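# Insert the held peg into the plate's hole

## Task

The left gripper starts out holding a peg a little above a plate, near the plate's hole. Lower the peg into that hole until it sits on the hole's bottom. Forcing or wedging the peg in too hard counts as a failed attempt.

## Robot and tools

Robot: two six-joint arms with parallel grippers, left_arm and right_arm. Only the left arm, which already holds the peg, needs to move. The right arm should stay put.

Frames: the scene frame has its origin at table-top height, halfway between the two nominal bases. +z points up, +x points out over the table, and left_arm is on the +y side. Image sides do not match arm names. Calibrated bases in the scene frame: left_arm at (-0.036, +0.247, 0) m, right_arm at (+0.028, -0.347, 0) m, both with almost no rotation. Each arm reports end_effector_position (metres) and end_effector_quat_wxyz in its own base frame. Fixed cameras and the table use the scene frame. Reported hand poses can be wrong by a few cm.

Gripper: the fingers point along the gripper's +z axis and close along its y axis. end_effector_position is the point between the pads, about 1 cm short of the fingertips.

Joint order: every 14-number row and every per-arm list in a result uses this order for each arm: wrist roll (joint6), wrist pitch (joint4), shoulder (joint2), waist (joint1), elbow (joint3), wrist yaw (joint5), then the gripper. A row is left arm's 7 numbers followed by right arm's 7, always all 14, each in [-1, 1]. The six joint numbers are offsets, not poses. They are measured from the Joint targets in effect when the action or move begins, and are scaled so that 1.0 equals 1.202 rad for the waist, 1.258 for the shoulder, 1.3 for the elbow, 2.073 for wrist pitch, and 2.022 for wrist yaw and for wrist roll. The gripper number is absolute: +1 fully open, -1 closed. To keep an arm still, send 0 for its joints and repeat its current gripper command. A 0 in the gripper slot is a real command and would half-open the gripper.

Stated joint ranges, in rad: waist -2.618..3.054, shoulder 0..3.142, elbow 0..3.142, wrist pitch -1.571..1.571, wrist yaw -1.571..1.571, wrist roll -2.094..2.094. An action that pushes a joint more than 0.059 rad beyond these is rejected. "joint sent to its limit" means a joint was clipped at its real end.

Tools:
- execute_actions(actions, cameras): actions is a list of actions. Each action is a list of up to 15 rows. Each row lasts one 1/30 s step, and the last row repeats until 15 steps are filled. Offsets do not add up within an action, but a fresh action starts from the updated targets, so repeating an offset moves the joint further. An empty list just reports state and images.
- move(target, speed, blend, opening_speed, blocking, cameras): target is one 14-number row or a list of up to 15 rows. Every row is an offset from the same starting Joint targets. speed is in rad/s for the joint with the farthest to go, from 0.01 to 2, default 0.5. blend is in rad and rounds corners between listed targets. opening_speed is the gripper rate per second on the -1..+1 scale, minimum 0.2. With blocking=false the call returns early while the move continues. The result adds a "move:" line: done, off_target (a joint more than 0.035 rad away), moving, held or fault, plus limits=held and the worst joint error per arm. done does not mean no contact. The path does not avoid obstacles.
- wait(seconds 0..10, cameras): lets time pass while the last commands hold.
- stop(cameras): brakes a running move.
- zoom_image(camera, region [x0,y0,x1,y1] in pixels, at most 504x504): enlarges part of the latest image from cam_high, cam_low, cam_left_wrist or cam_right_wrist. Each image is 672x504.
- read_manual(section): licence text only.
- finished_scene(scene): ends the scene for good. Call it only when the peg is resting at the bottom of the hole, stable without help from the robot.

Results: Joint positions are in rad, and each arm's block ends with the gripper gap in metres (0.093 when fully open). Joint velocities are in rad/s. Joint targets are the base for your next offsets. grip_measured uses the -1..+1 scale. The pads meet near -0.94, and each mm of object width adds about 0.0208. To keep holding the peg, keep sending the same closing number the left gripper already has; sending a higher value releases it. Joint torques are in N m with positive toward a larger joint angle, and entries 3, 4 and 5 wrap at ±28. A "joint command not followed" line means the clearance check altered targets. Step readings list joint angles at some control steps.

Motion limits: each step, a joint's target can lead its measured angle by at most 0.202 rad (waist), 0.258 (shoulder), 0.3 (elbow), 0.573 (wrist pitch) or 0.522 (yaw and roll). If the targets would move the hand more than 200 mm, they are scaled back. Friction can make very small turns fail to happen.

Heat: stretched poses, held loads and pushing against something warm the motors. MOTOR HOT appears at 75 °C. At 90 °C the arm folds and stops working. At 100 °C it goes limp.

What to avoid: lowering the peg fast or pressing on after contact, since jamming fails the task. Opening the left gripper before the peg is seated. Letting anything fall off the table. Collisions between the two arms. Approach slowly: align over the hole using the wrist and fixed cameras, descend in small steps, and stop pressing once the peg bottoms out by commanding targets back to about the measured positions.

Each tool is called after "Call:" in YAML: its name, and indented under it one key for each argument.

## Session

Call:
execute_actions:
  actions: []

Scene clock: 0.00 s.
left_arm: end_effector_position=(+0.2798, -0.1606, +0.1326) grip_measured=-0.291 end_effector_quat_wxyz=(+0.018, +0.861, +0.508, +0.003) | right_arm: end_effector_position=(+0.3754, +0.0000, +0.4021) grip_measured=+1.000 end_effector_quat_wxyz=(+0.707, +0.000, +0.707, +0.000)
Joint names: [wrist roll, wrist pitch, shoulder, waist, elbow, wrist yaw]
Joint positions: left_arm=[1.56 -1.298 1.73 -0.515 1.493 0.013 0.031] | right_arm=[0 0 1.047 0 1.047 0 0.093]
Joint velocities: left_arm=[-0.051 -0.081 0.002 -0.012 0.017 -0.095 0.008] | right_arm=[within noise]
Joint torques (N m): no reading
Motor temperatures (°C): left_arm=[29 35 36 28 36 31 31] | right_arm=[29 33 34 29 38 33 31]
Heat: left arm: 36 °C; right arm: 38 °C.
Joint targets: left_arm=[1.560 -1.297 1.711 -0.515 1.510 0.015] | right_arm=[0.000 0.010 1.043 0.000 1.061 0.000]
Tool commands: left_gripper/opening=-0.921165 right_gripper/opening=+1.0

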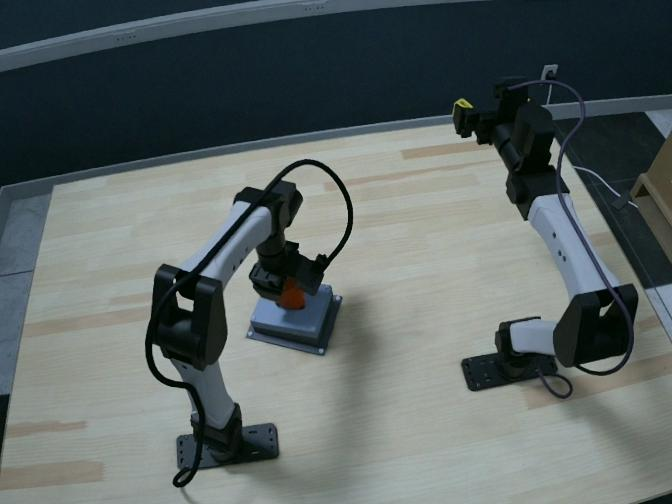

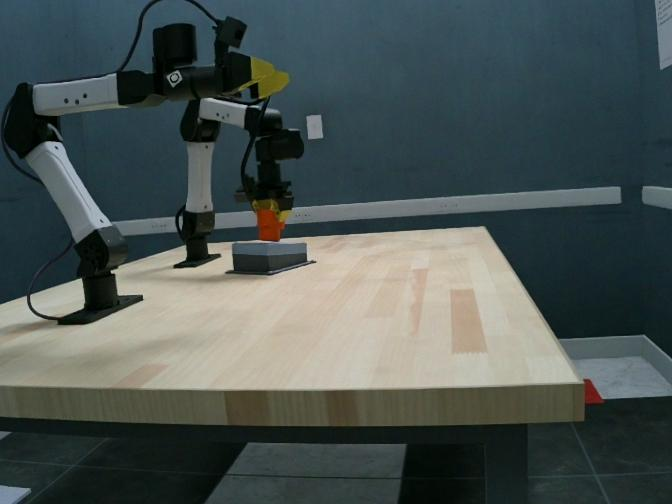

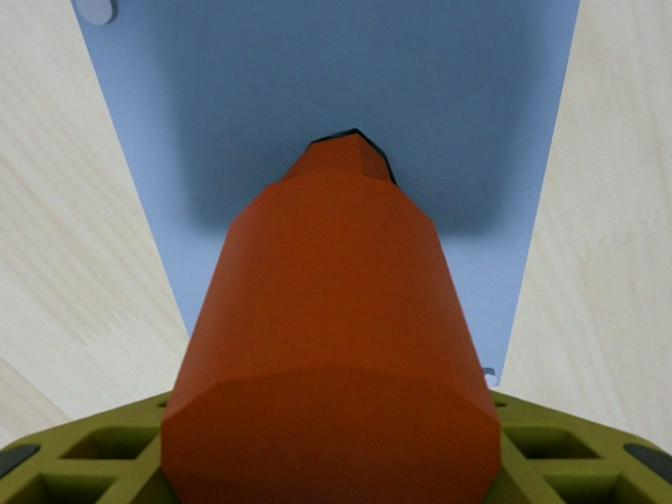

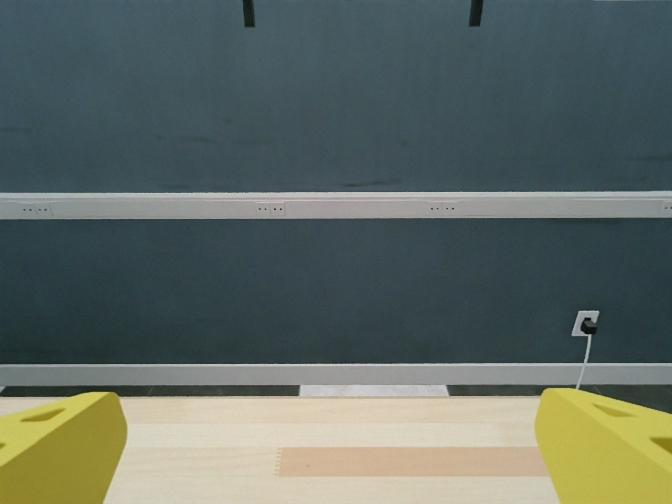

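Call:
zoom_image:
  camera: "cam_left_wrist"
  region: [230, 80, 470, 260]

Call:
zoom_image:
  camera: "cam_low"
  region: [210, 170, 330, 290]

Call:
zoom_image:
  camera: "cam_high"
  region: [220, 230, 360, 370]

Scaled by 2.100 from the camera's 672x504 image, which has a finer 960x720 frame.

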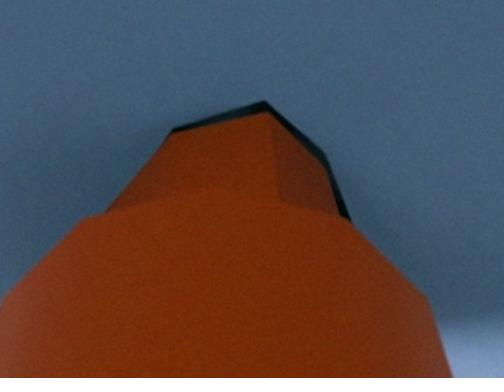

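Scaled by 4.200 from the camera's 672x504 image, which has a finer 960x720 frame.

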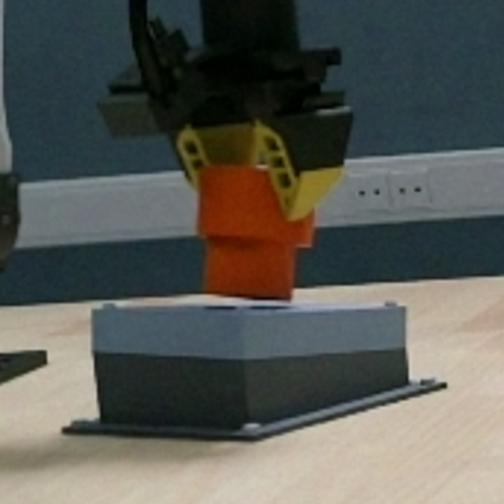

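Scaled by 3.600 from the camera's 672x504 image, which has a finer 960x720 frame.

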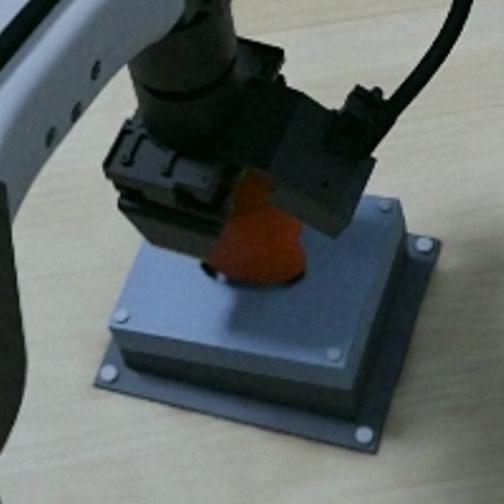

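Call:
move:
  target: [0,-0.067,0.0003,0,0.1068,0,-0.921165,0,0,0,0,0,0,1]
  speed: 0.2

Call:
zoom_image:
  camera: "cam_left_wrist"
  region: [130, 60, 530, 360]

Call:
zoom_image:
  camera: "cam_low"
  region: [210, 160, 330, 280]

Call:
zoom_image:
  camera: "cam_high"
  region: [230, 220, 350, 340]

Scene clock: 20.90 s.
left_arm: end_effector_position=(+0.2788, -0.1600, +0.1641) grip_measured=-0.217 end_effector_quat_wxyz=(+0.020, +0.861, +0.508, +0.004) | right_arm: end_effector_position=(+0.3754, +0.0000, +0.4021) grip_measured=+1.000 end_effector_quat_wxyz=(+0.707, +0.000, +0.707, +0.000)
Joint positions: left_arm=[1.56 -1.42 1.73 -0.515 1.618 0.013 0.035] | right_arm=[0 0 1.047 0 1.047 0 0.093]
Joint torques (N m): left_arm=[0.09 0.27 -8.65 -0.59 8.7 0.18] | right_arm=[0.07 2.29 -3.02 -0.16 10.15 0.04]
Motor temperatures (°C): left_arm=[29 35 43 28 39 31 33] | right_arm=[29 40 35 29 42 33 31]
Heat: left arm: 43 °C; right arm: 42 °C.
Joint targets: left_arm=[1.560 -1.435 1.711 -0.515 1.649 0.015] | right_arm=[0.000 0.010 1.043 0.000 1.061 0.000]
move: done
camera_calibration:
cam_left_wrist: T_world_to_cam=[[-0.875702, 0.482041, -0.0279899, 0.325737], [0.425371, 0.797586, 0.427686, -0.0249587], [0.228486, 0.362619, -0.903494, 0.229194], [0, 0, 0, 1]]

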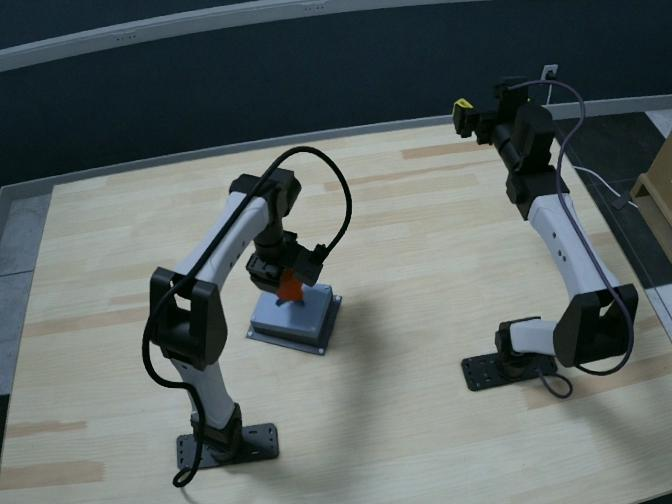

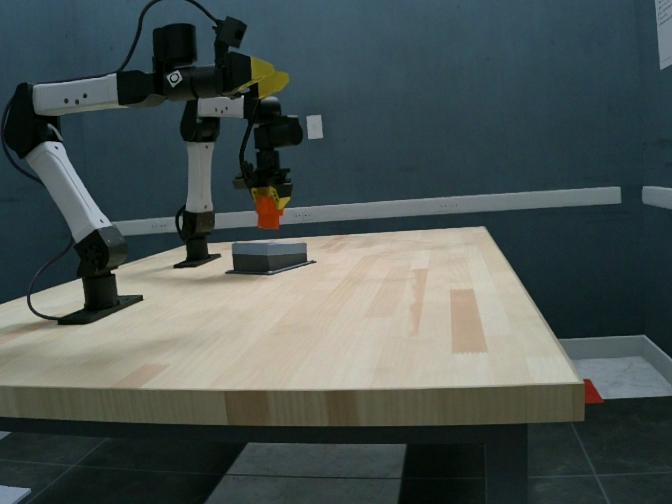

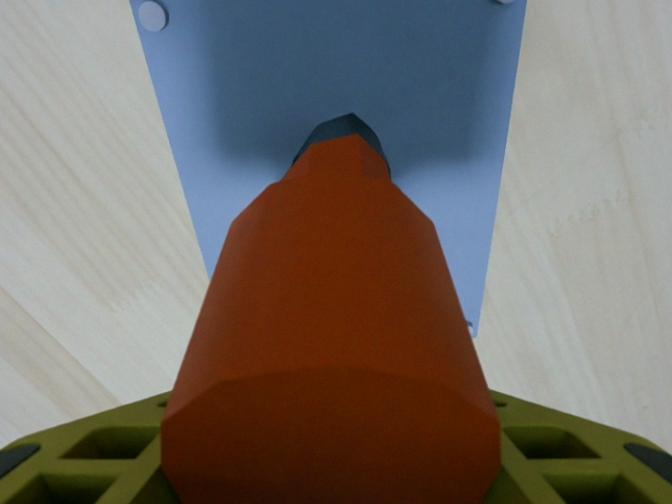

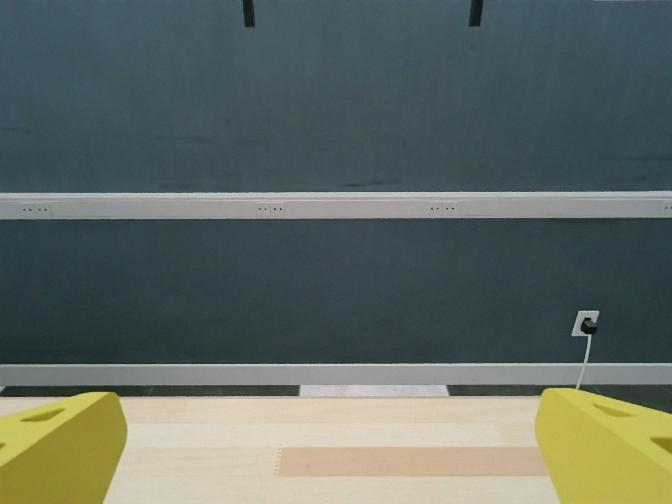

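Scaled by 1.260 from the camera's 672x504 image, which has a finer 960x720 frame.

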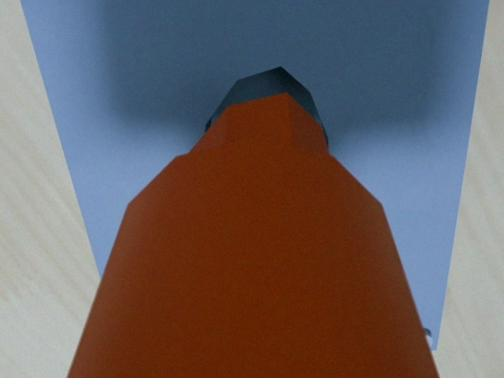

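Scaled by 4.200 from the camera's 672x504 image, which has a finer 960x720 frame.

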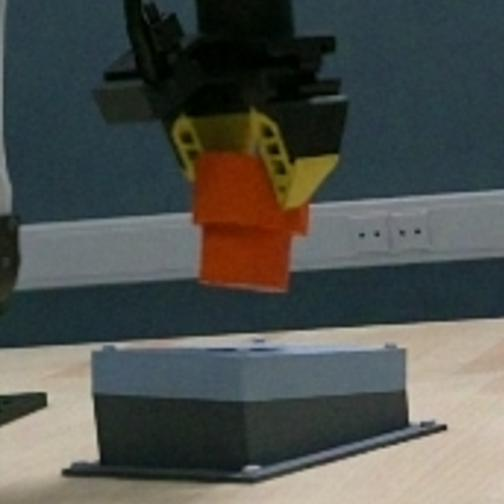

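Scaled by 4.200 from the camera's 672x504 image, which has a finer 960x720 frame.

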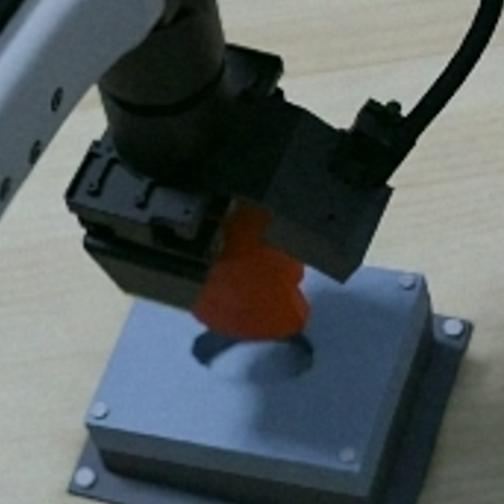

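Call:
zoom_image:
  camera: "cam_low"
  region: [225, 85, 325, 165]

Call:
zoom_image:
  camera: "cam_low"
  region: [240, 175, 310, 235]

Call:
zoom_image:
  camera: "cam_low"
  region: [220, 225, 330, 285]

Scaled by 5.040 from the camera's 672x504 image, which has a finer 960x720 frame.

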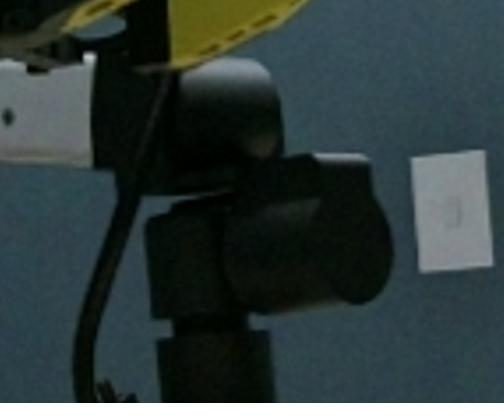

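Scaled by 7.200 from the camera's 672x504 image, which has a finer 960x720 frame.

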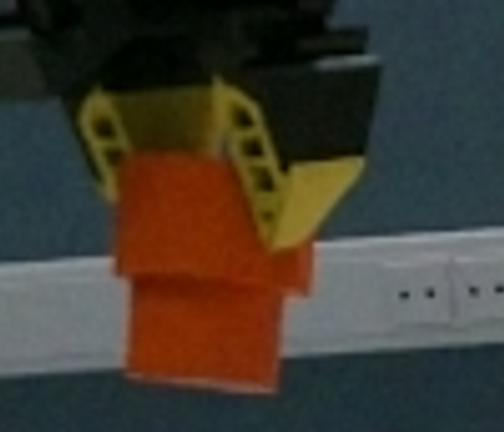

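Scaled by 4.582 from the camera's 672x504 image, which has a finer 960x720 frame.

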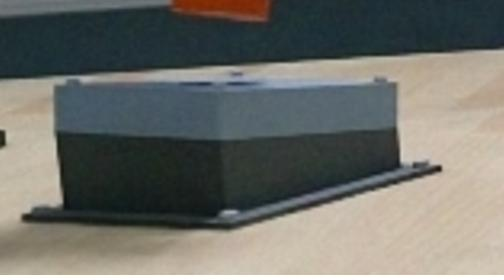

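Call:
move:
  target:
    - [0,0,0,0,0,0,-0.921165,0,0.512,0.329,0,-0.635,0,1]
    - [0,0,0,0,0,0,-0.921165,0,0.512,0.329,0.928,-0.635,0,1]
  speed: 0.9
  blend: 0.3

Call:
zoom_image:
  camera: "cam_right_wrist"
  region: [190, 100, 490, 340]

Scene clock: 54.77 s.
left_arm: end_effector_position=(+0.2785, -0.1599, +0.1640) grip_measured=-0.217 end_effector_quat_wxyz=(+0.019, +0.861, +0.508, +0.004) | right_arm: end_effector_position=(+0.1650, +0.3315, +0.1285) grip_measured=+1.000 end_effector_quat_wxyz=(+0.551, -0.401, +0.648, +0.341)
Joint positions: left_arm=[1.56 -1.421 1.73 -0.515 1.618 0.013 0.035] | right_arm=[0 1.048 1.451 1.109 0.241 0 0.093]
Joint torques (N m): left_arm=[0.07 0.25 -8.69 -0.55 8.53 0.13] | right_arm=[0.05 2.42 -3.49 0.21 5.48 0.03]
Motor temperatures (°C): left_arm=[29 34 49 28 45 31 33] | right_arm=[29 45 35 29 46 33 31]
Heat: left arm: 49 °C; right arm: 46 °C.
Joint targets: left_arm=[1.560 -1.435 1.711 -0.515 1.649 0.015] | right_arm=[0.000 1.071 1.456 1.116 0.236 0.000]
move: done
camera_calibration:
cam_left_wrist: T_world_to_cam=[[-0.875729, 0.482056, -0.026846, 0.325282], [0.425797, 0.797346, 0.427711, -0.0251217], [0.227586, 0.363128, -0.903517, 0.229526], [0, 0, 0, 1]]
cam_right_wrist: T_world_to_cam=[[0.899135, -0.437262, -0.018943, -0.00219796], [-0.257306, -0.493092, -0.831056, 0.350884], [0.354048, 0.752105, -0.555867, -0.160001], [0, 0, 0, 1]]

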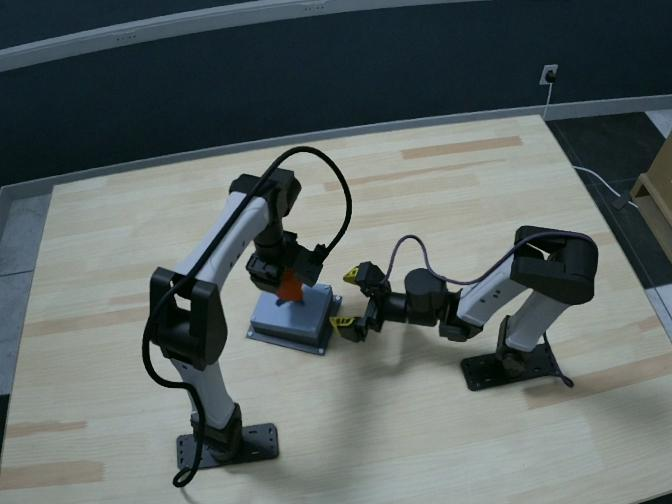

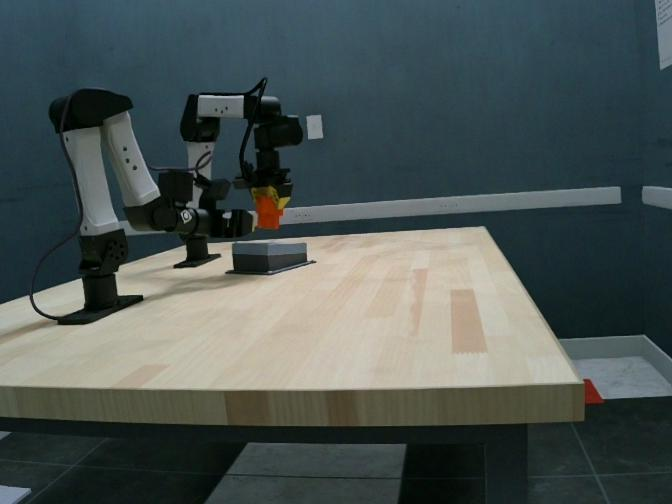

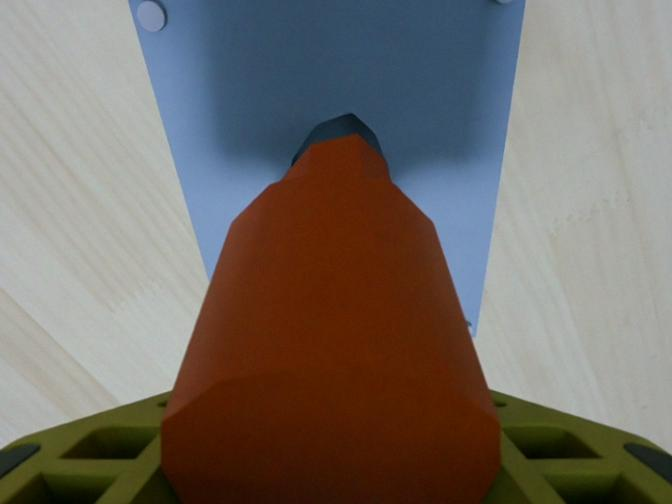

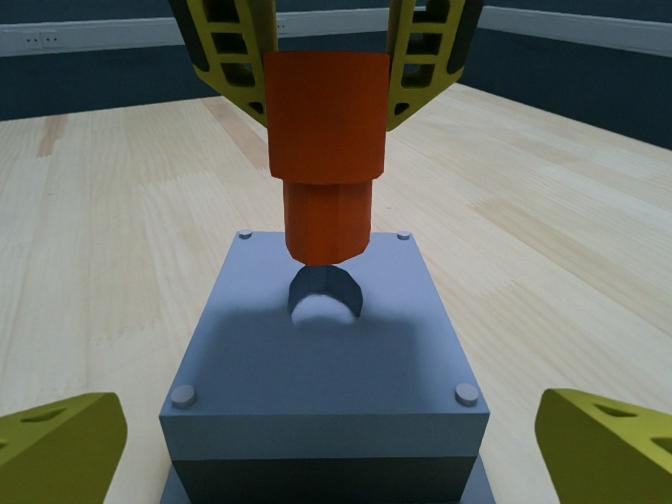

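Scaled by 1.680 from the camera's 672x504 image, which has a finer 960x720 frame.

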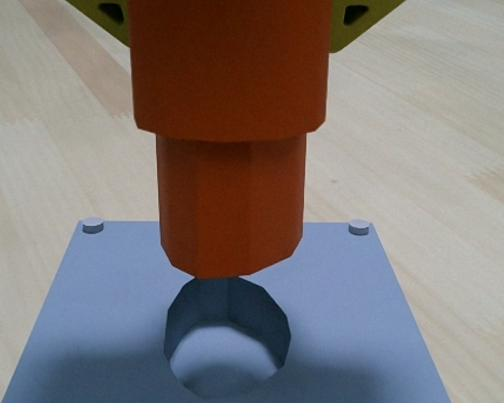

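Call:
zoom_image:
  camera: "cam_right_wrist"
  region: [250, 150, 410, 270]

Call:
zoom_image:
  camera: "cam_right_wrist"
  region: [250, 240, 410, 360]

Call:
zoom_image:
  camera: "cam_high"
  region: [240, 230, 350, 330]

Scaled by 3.150 from the camera's 672x504 image, which has a finer 960x720 frame.

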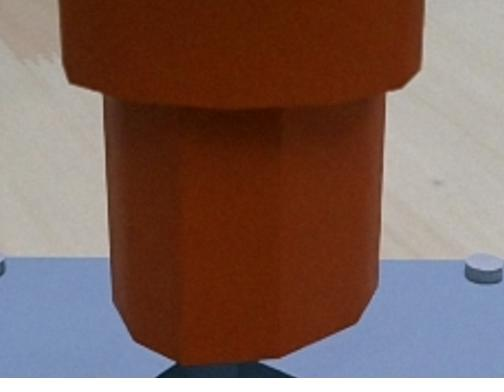

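Scaled by 3.150 from the camera's 672x504 image, which has a finer 960x720 frame.

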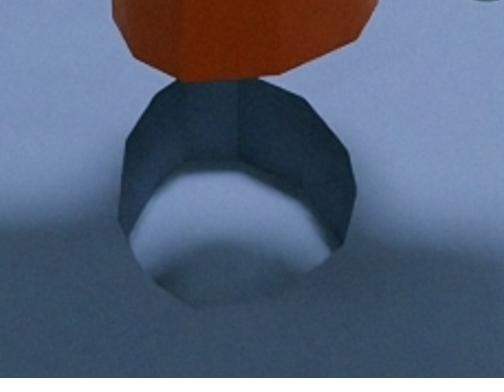

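Scaled by 4.582 from the camera's 672x504 image, which has a finer 960x720 frame.

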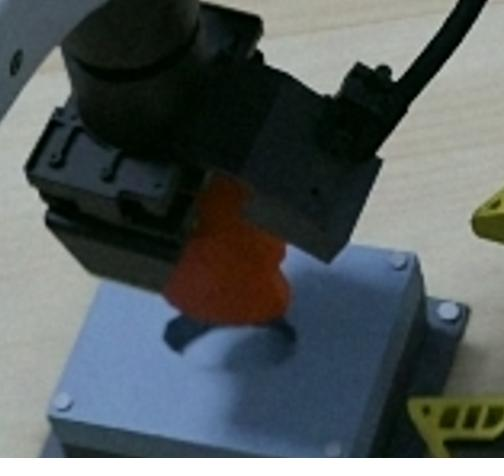

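Call:
zoom_image:
  camera: "cam_high"
  region: [265, 260, 325, 320]

Call:
zoom_image:
  camera: "cam_low"
  region: [230, 160, 310, 240]

Call:
zoom_image:
  camera: "cam_right_wrist"
  region: [150, 0, 510, 260]

Scaled by 8.400 from the camera's 672x504 image, which has a finer 960x720 frame.

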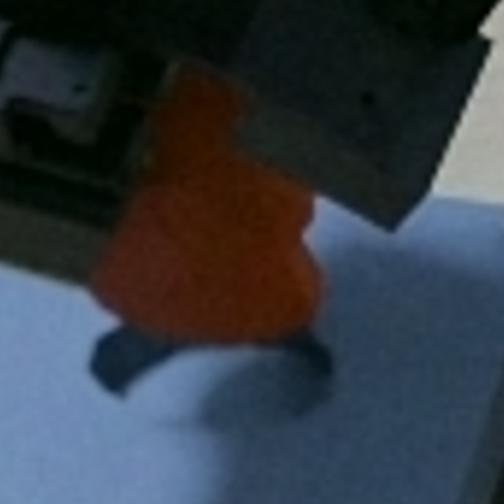

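Scaled by 6.300 from the camera's 672x504 image, which has a finer 960x720 frame.

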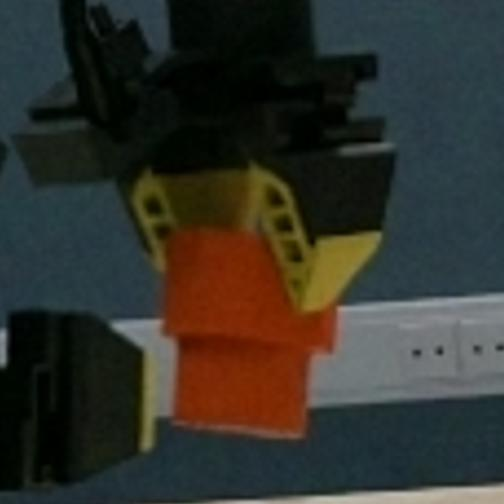

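Scaled by 1.400 from the camera's 672x504 image, which has a finer 960x720 frame.

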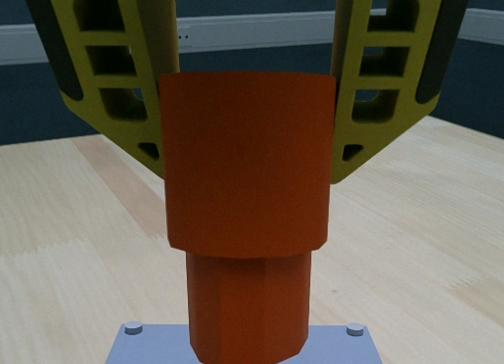

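Call:
move:
  target: [-0.0396,0,0,-0.0666,0,-0.0593,-0.921165,0,0,0,0,0,0,1]
  speed: 0.2

Call:
zoom_image:
  camera: "cam_low"
  region: [220, 160, 330, 280]

Call:
zoom_image:
  camera: "cam_right_wrist"
  region: [220, 120, 440, 350]

Call:
zoom_image:
  camera: "cam_high"
  region: [255, 250, 335, 330]

Scene clock: 90.87 s.
left_arm: end_effector_position=(+0.2751, -0.1664, +0.1647) grip_measured=-0.217 end_effector_quat_wxyz=(-0.003, +0.861, +0.506, +0.049) | right_arm: end_effector_position=(+0.1650, +0.3315, +0.1287) grip_measured=+1.000 end_effector_quat_wxyz=(+0.551, -0.401, +0.648, +0.341)
Joint positions: left_arm=[1.489 -1.421 1.73 -0.591 1.618 -0.09 0.035] | right_arm=[0 1.048 1.451 1.109 0.241 0 0.093]
Joint torques (N m): left_arm=[0.05 0.23 -8.69 -0.85 8.51 -0.09] | right_arm=[0.01 2.44 -3.32 0.27 5.56 0.01]
Motor temperatures (°C): left_arm=[29 34 51 28 47 31 34] | right_arm=[29 51 36 29 43 33 31]
Heat: left arm: 51 °C; right arm: 51 °C.
Joint targets: left_arm=[1.480 -1.435 1.711 -0.595 1.649 -0.104] | right_arm=[0.000 1.072 1.456 1.116 0.236 0.000]
move: done
camera_calibration:
cam_left_wrist: T_world_to_cam=[[-0.873327, 0.485922, -0.0343586, 0.326632], [0.401005, 0.75717, 0.515643, -0.0331405], [0.276578, 0.436547, -0.856114, 0.224193], [0, 0, 0, 1]]
cam_right_wrist: T_world_to_cam=[[0.899141, -0.437249, -0.0189361, -0.00220102], [-0.257024, -0.492524, -0.83148, 0.350872], [0.354237, 0.752485, -0.555232, -0.160163], [0, 0, 0, 1]]

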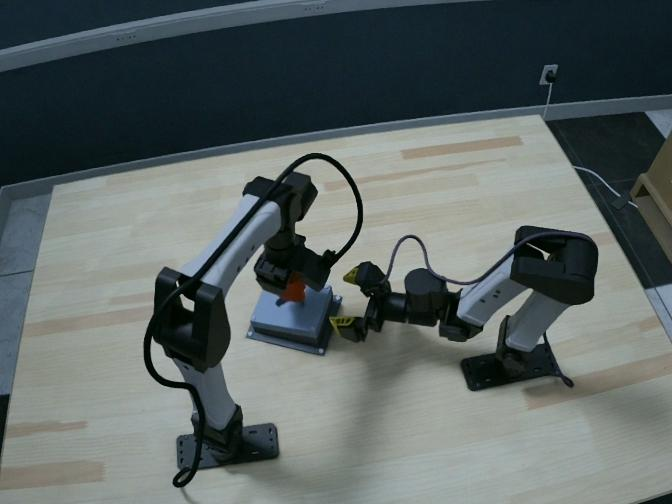

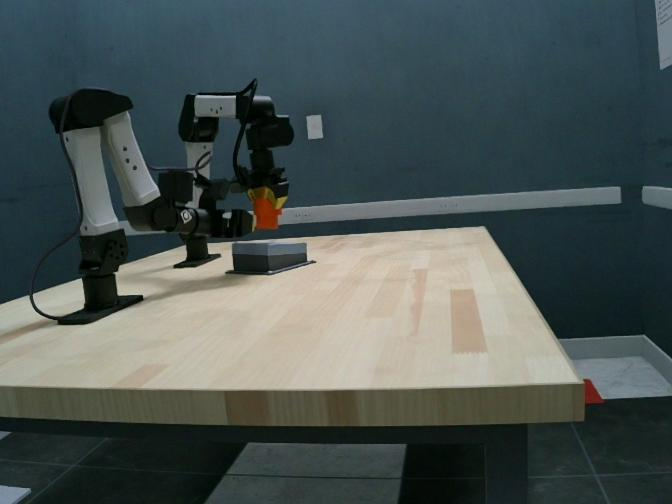

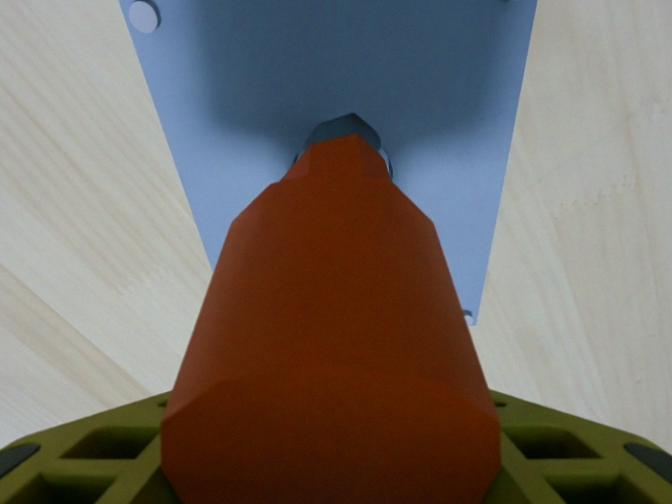

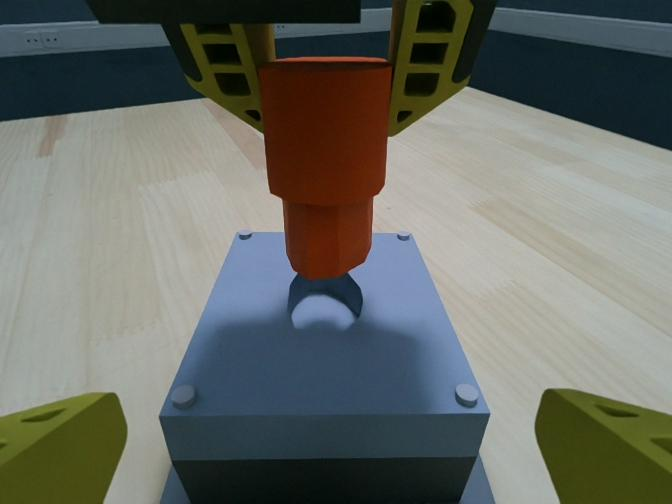

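Scaled by 4.200 from the camera's 672x504 image, which has a finer 960x720 frame.

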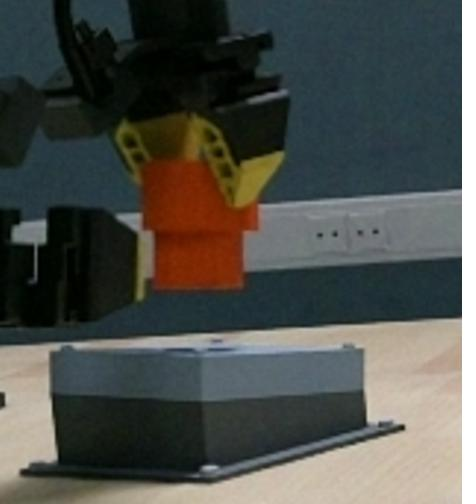

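Scaled by 2.191 from the camera's 672x504 image, which has a finer 960x720 frame.

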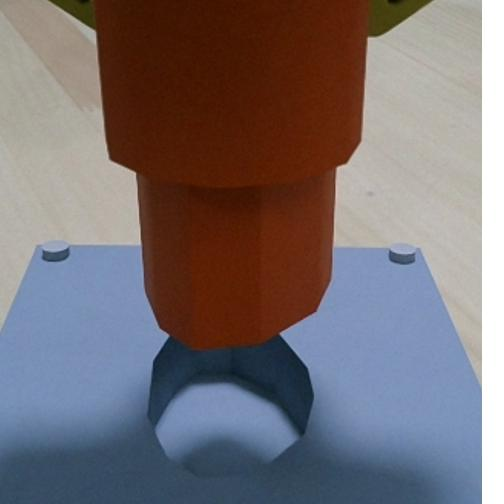

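Scaled by 6.300 from the camera's 672x504 image, which has a finer 960x720 frame.

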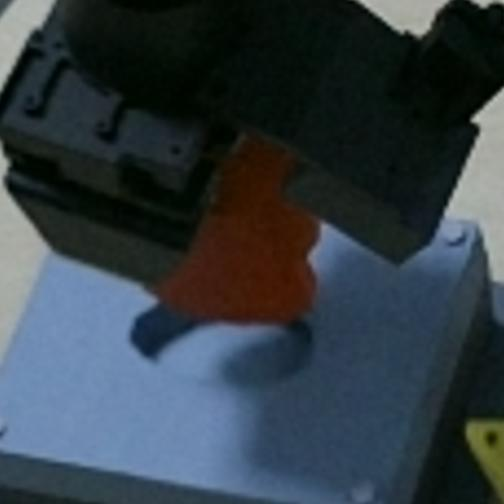

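Call:
move:
  target: [-0.0163,0.0484,-0.0061,-0.0275,-0.0832,-0.0247,-0.921165,0,0,0,0,0,0,1]
  speed: 0.15

Call:
zoom_image:
  camera: "cam_low"
  region: [220, 180, 320, 280]

Call:
zoom_image:
  camera: "cam_right_wrist"
  region: [220, 140, 440, 360]

Call:
zoom_image:
  camera: "cam_left_wrist"
  region: [270, 80, 430, 220]

Call:
zoom_image:
  camera: "cam_high"
  region: [255, 250, 335, 330]

Scene clock: 100.93 s.
left_arm: end_effector_position=(+0.2736, -0.1676, +0.1458) grip_measured=-0.217 end_effector_quat_wxyz=(-0.016, +0.859, +0.507, +0.069) | right_arm: end_effector_position=(+0.1650, +0.3315, +0.1287) grip_measured=+1.000 end_effector_quat_wxyz=(+0.551, -0.401, +0.648, +0.341)
Joint positions: left_arm=[1.456 -1.354 1.73 -0.622 1.539 -0.139 0.035] | right_arm=[0 1.049 1.451 1.109 0.241 0 0.093]
Joint torques (N m): left_arm=[0.02 0.58 -9.03 -0.79 6.05 -0.13] | right_arm=[-0.01 2.44 -3.34 0.39 5.63 0]
Joint targets: left_arm=[1.447 -1.335 1.703 -0.627 1.540 -0.155] | right_arm=[0.000 1.072 1.456 1.116 0.236 0.000]
move: done
camera_calibration:
cam_left_wrist: T_world_to_cam=[[-0.874217, 0.484537, -0.0311403, 0.324814], [0.38753, 0.734957, 0.55647, -0.0278629], [0.292517, 0.474408, -0.830284, 0.207188], [0, 0, 0, 1]]
cam_right_wrist: T_world_to_cam=[[0.899144, -0.437242, -0.0189326, -0.00220255], [-0.256882, -0.49224, -0.831691, 0.350866], [0.354331, 0.752674, -0.554915, -0.160244], [0, 0, 0, 1]]

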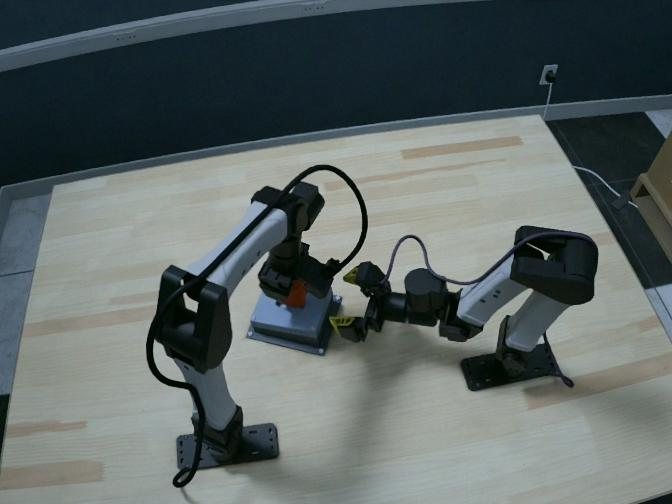

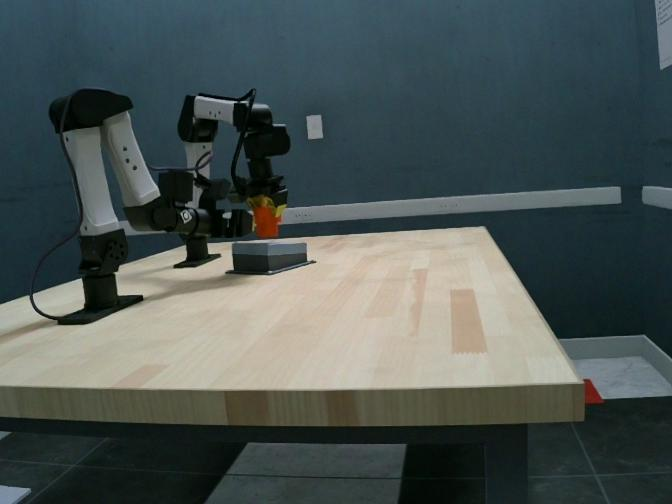

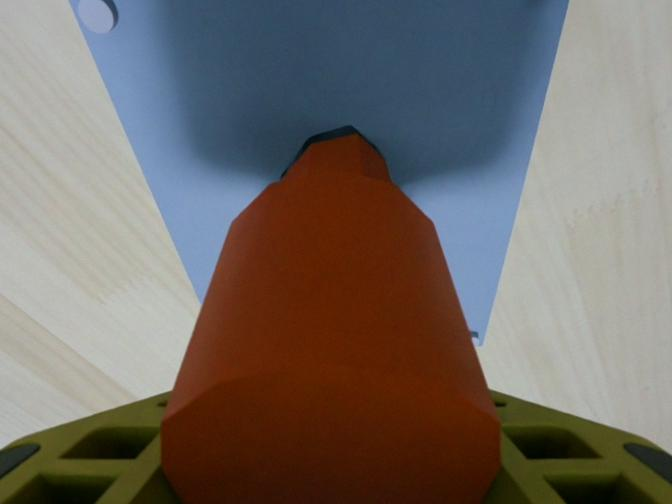

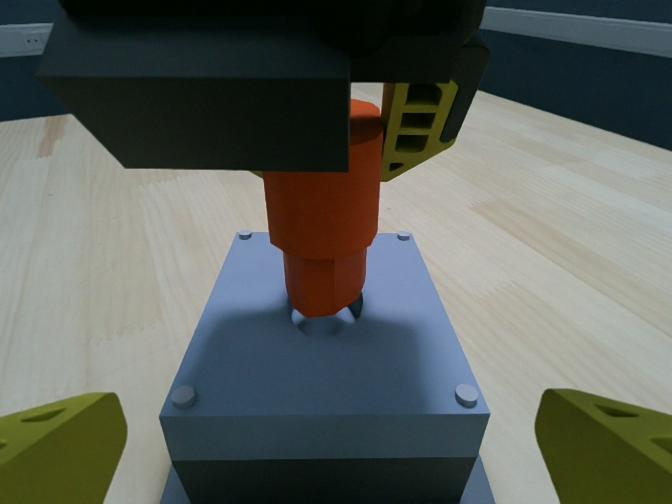

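Scaled by 5.040 from the camera's 672x504 image, which has a finer 960x720 frame.

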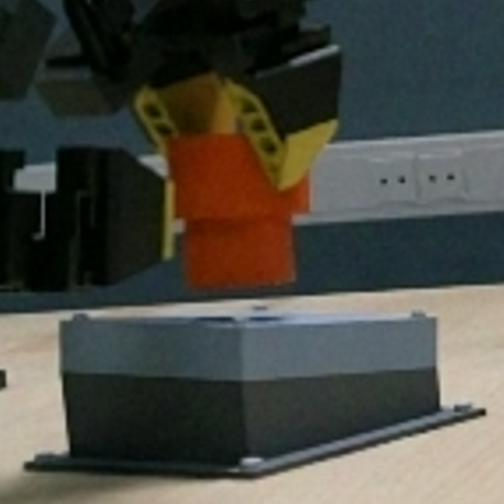

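Scaled by 2.291 from the camera's 672x504 image, which has a finer 960x720 frame.

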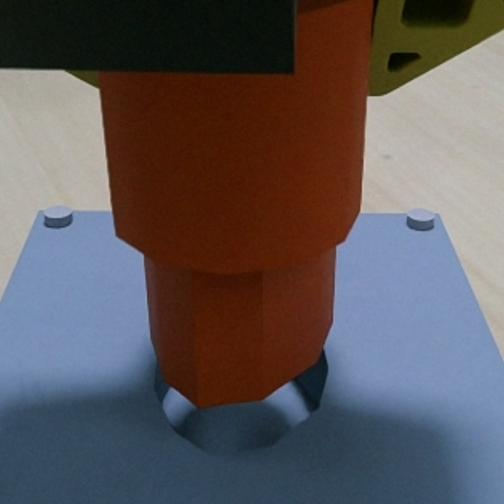

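Scaled by 3.150 from the camera's 672x504 image, which has a finer 960x720 frame.

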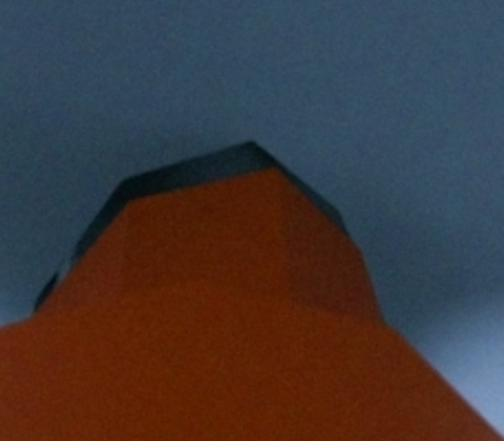

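Scaled by 6.300 from the camera's 672x504 image, which has a finer 960x720 frame.

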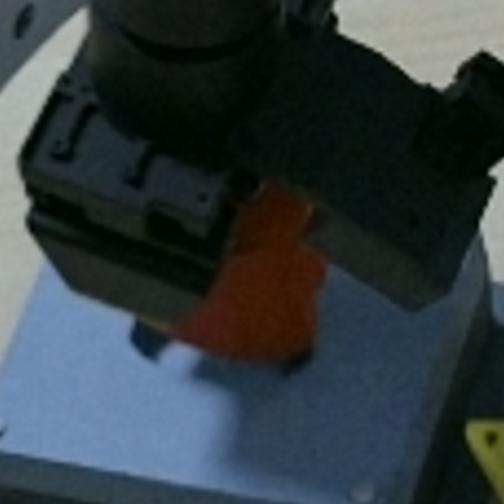

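Call:
move:
  target: [-0.0247,0.0193,0,0,-0.0305,0,-0.921165,0,0,0,0,0,0,1]
  speed: 0.1

Call:
zoom_image:
  camera: "cam_low"
  region: [220, 180, 320, 280]

Call:
zoom_image:
  camera: "cam_right_wrist"
  region: [260, 250, 390, 370]

Call:
zoom_image:
  camera: "cam_left_wrist"
  region: [270, 80, 430, 220]

Call:
zoom_image:
  camera: "cam_high"
  region: [265, 260, 325, 320]

Scene clock: 110.77 s.
left_arm: end_effector_position=(+0.2739, -0.1678, +0.1359) grip_measured=-0.217 end_effector_quat_wxyz=(-0.015, +0.846, +0.528, +0.069) | right_arm: end_effector_position=(+0.1650, +0.3315, +0.1287) grip_measured=+1.000 end_effector_quat_wxyz=(+0.551, -0.401, +0.648, +0.341)
Joint positions: left_arm=[1.406 -1.314 1.73 -0.622 1.5 -0.139 0.035] | right_arm=[0 1.049 1.451 1.109 0.241 0 0.093]
Joint torques (N m): left_arm=[0.05 0.67 -9.13 -1.05 6.02 -0.14] | right_arm=[0 2.48 -3.41 0.44 5.74 0.03]
Joint targets: left_arm=[1.397 -1.295 1.703 -0.627 1.501 -0.155] | right_arm=[0.000 1.072 1.456 1.116 0.236 0.000]
move: done
camera_calibration:
cam_left_wrist: T_world_to_cam=[[-0.896756, 0.440874, -0.0382052, 0.324703], [0.347929, 0.755775, 0.554752, -0.00779135], [0.27345, 0.484184, -0.831138, 0.205931], [0, 0, 0, 1]]
cam_right_wrist: T_world_to_cam=[[0.899144, -0.437242, -0.0189326, -0.00220255], [-0.256882, -0.49224, -0.831691, 0.350866], [0.354331, 0.752674, -0.554915, -0.160244], [0, 0, 0, 1]]

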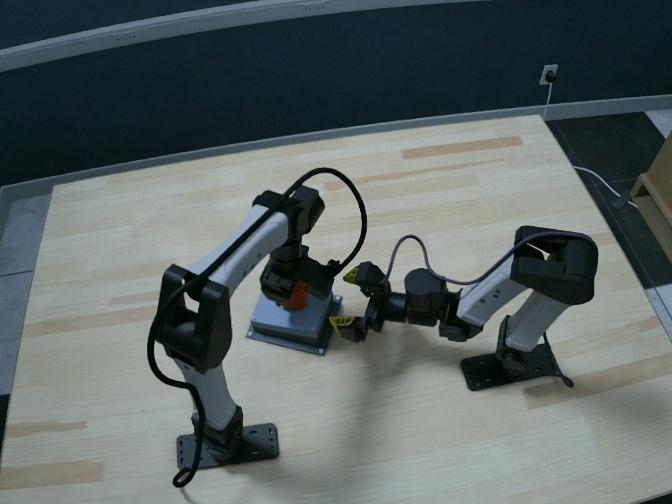

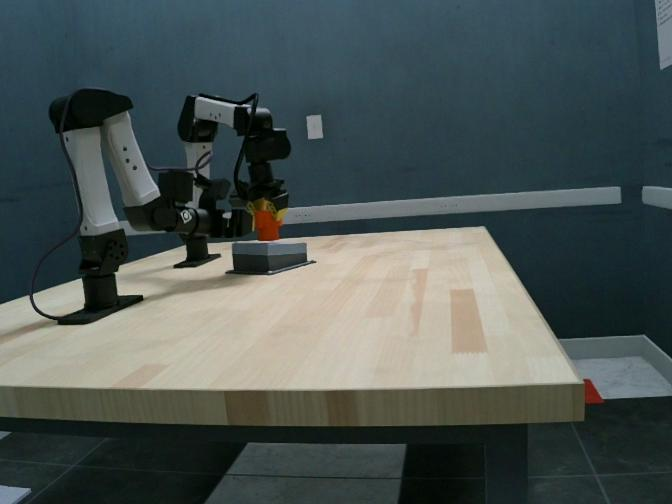

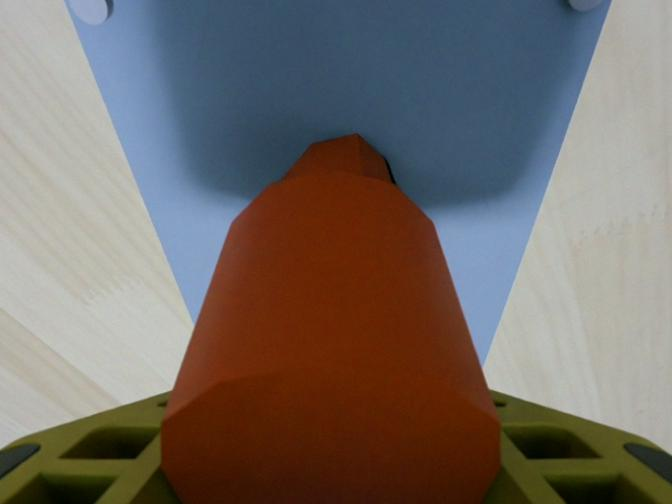

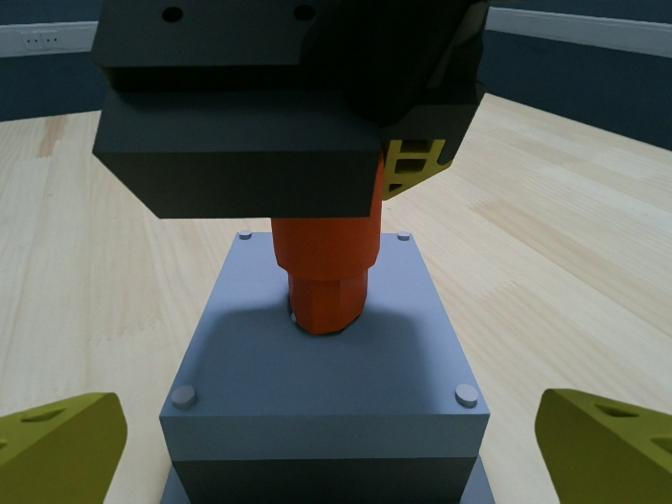

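Scaled by 5.040 from the camera's 672x504 image, which has a finer 960x720 frame.

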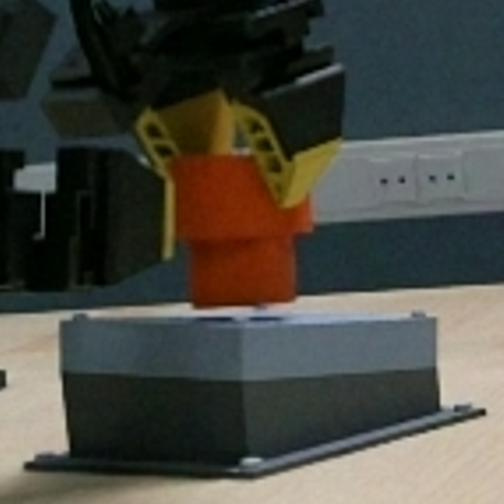

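Scaled by 3.877 from the camera's 672x504 image, which has a finer 960x720 frame.

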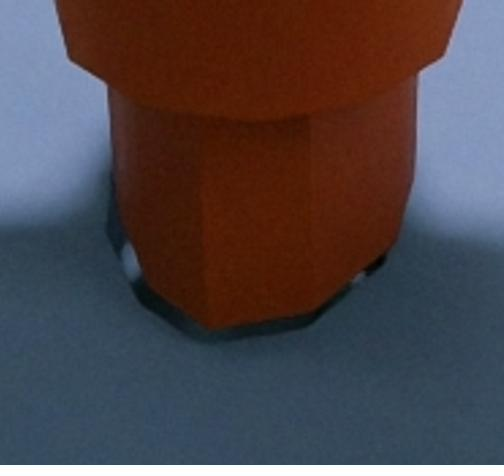

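Scaled by 3.150 from the camera's 672x504 image, which has a finer 960x720 frame.

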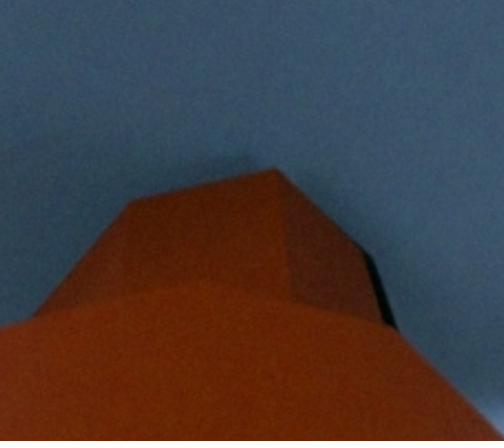

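Scaled by 8.400 from the camera's 672x504 image, which has a finer 960x720 frame.

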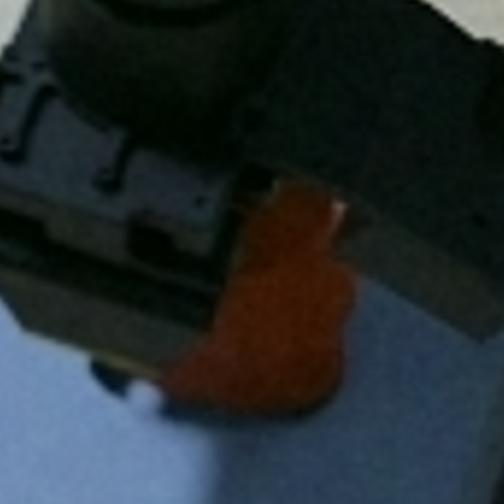

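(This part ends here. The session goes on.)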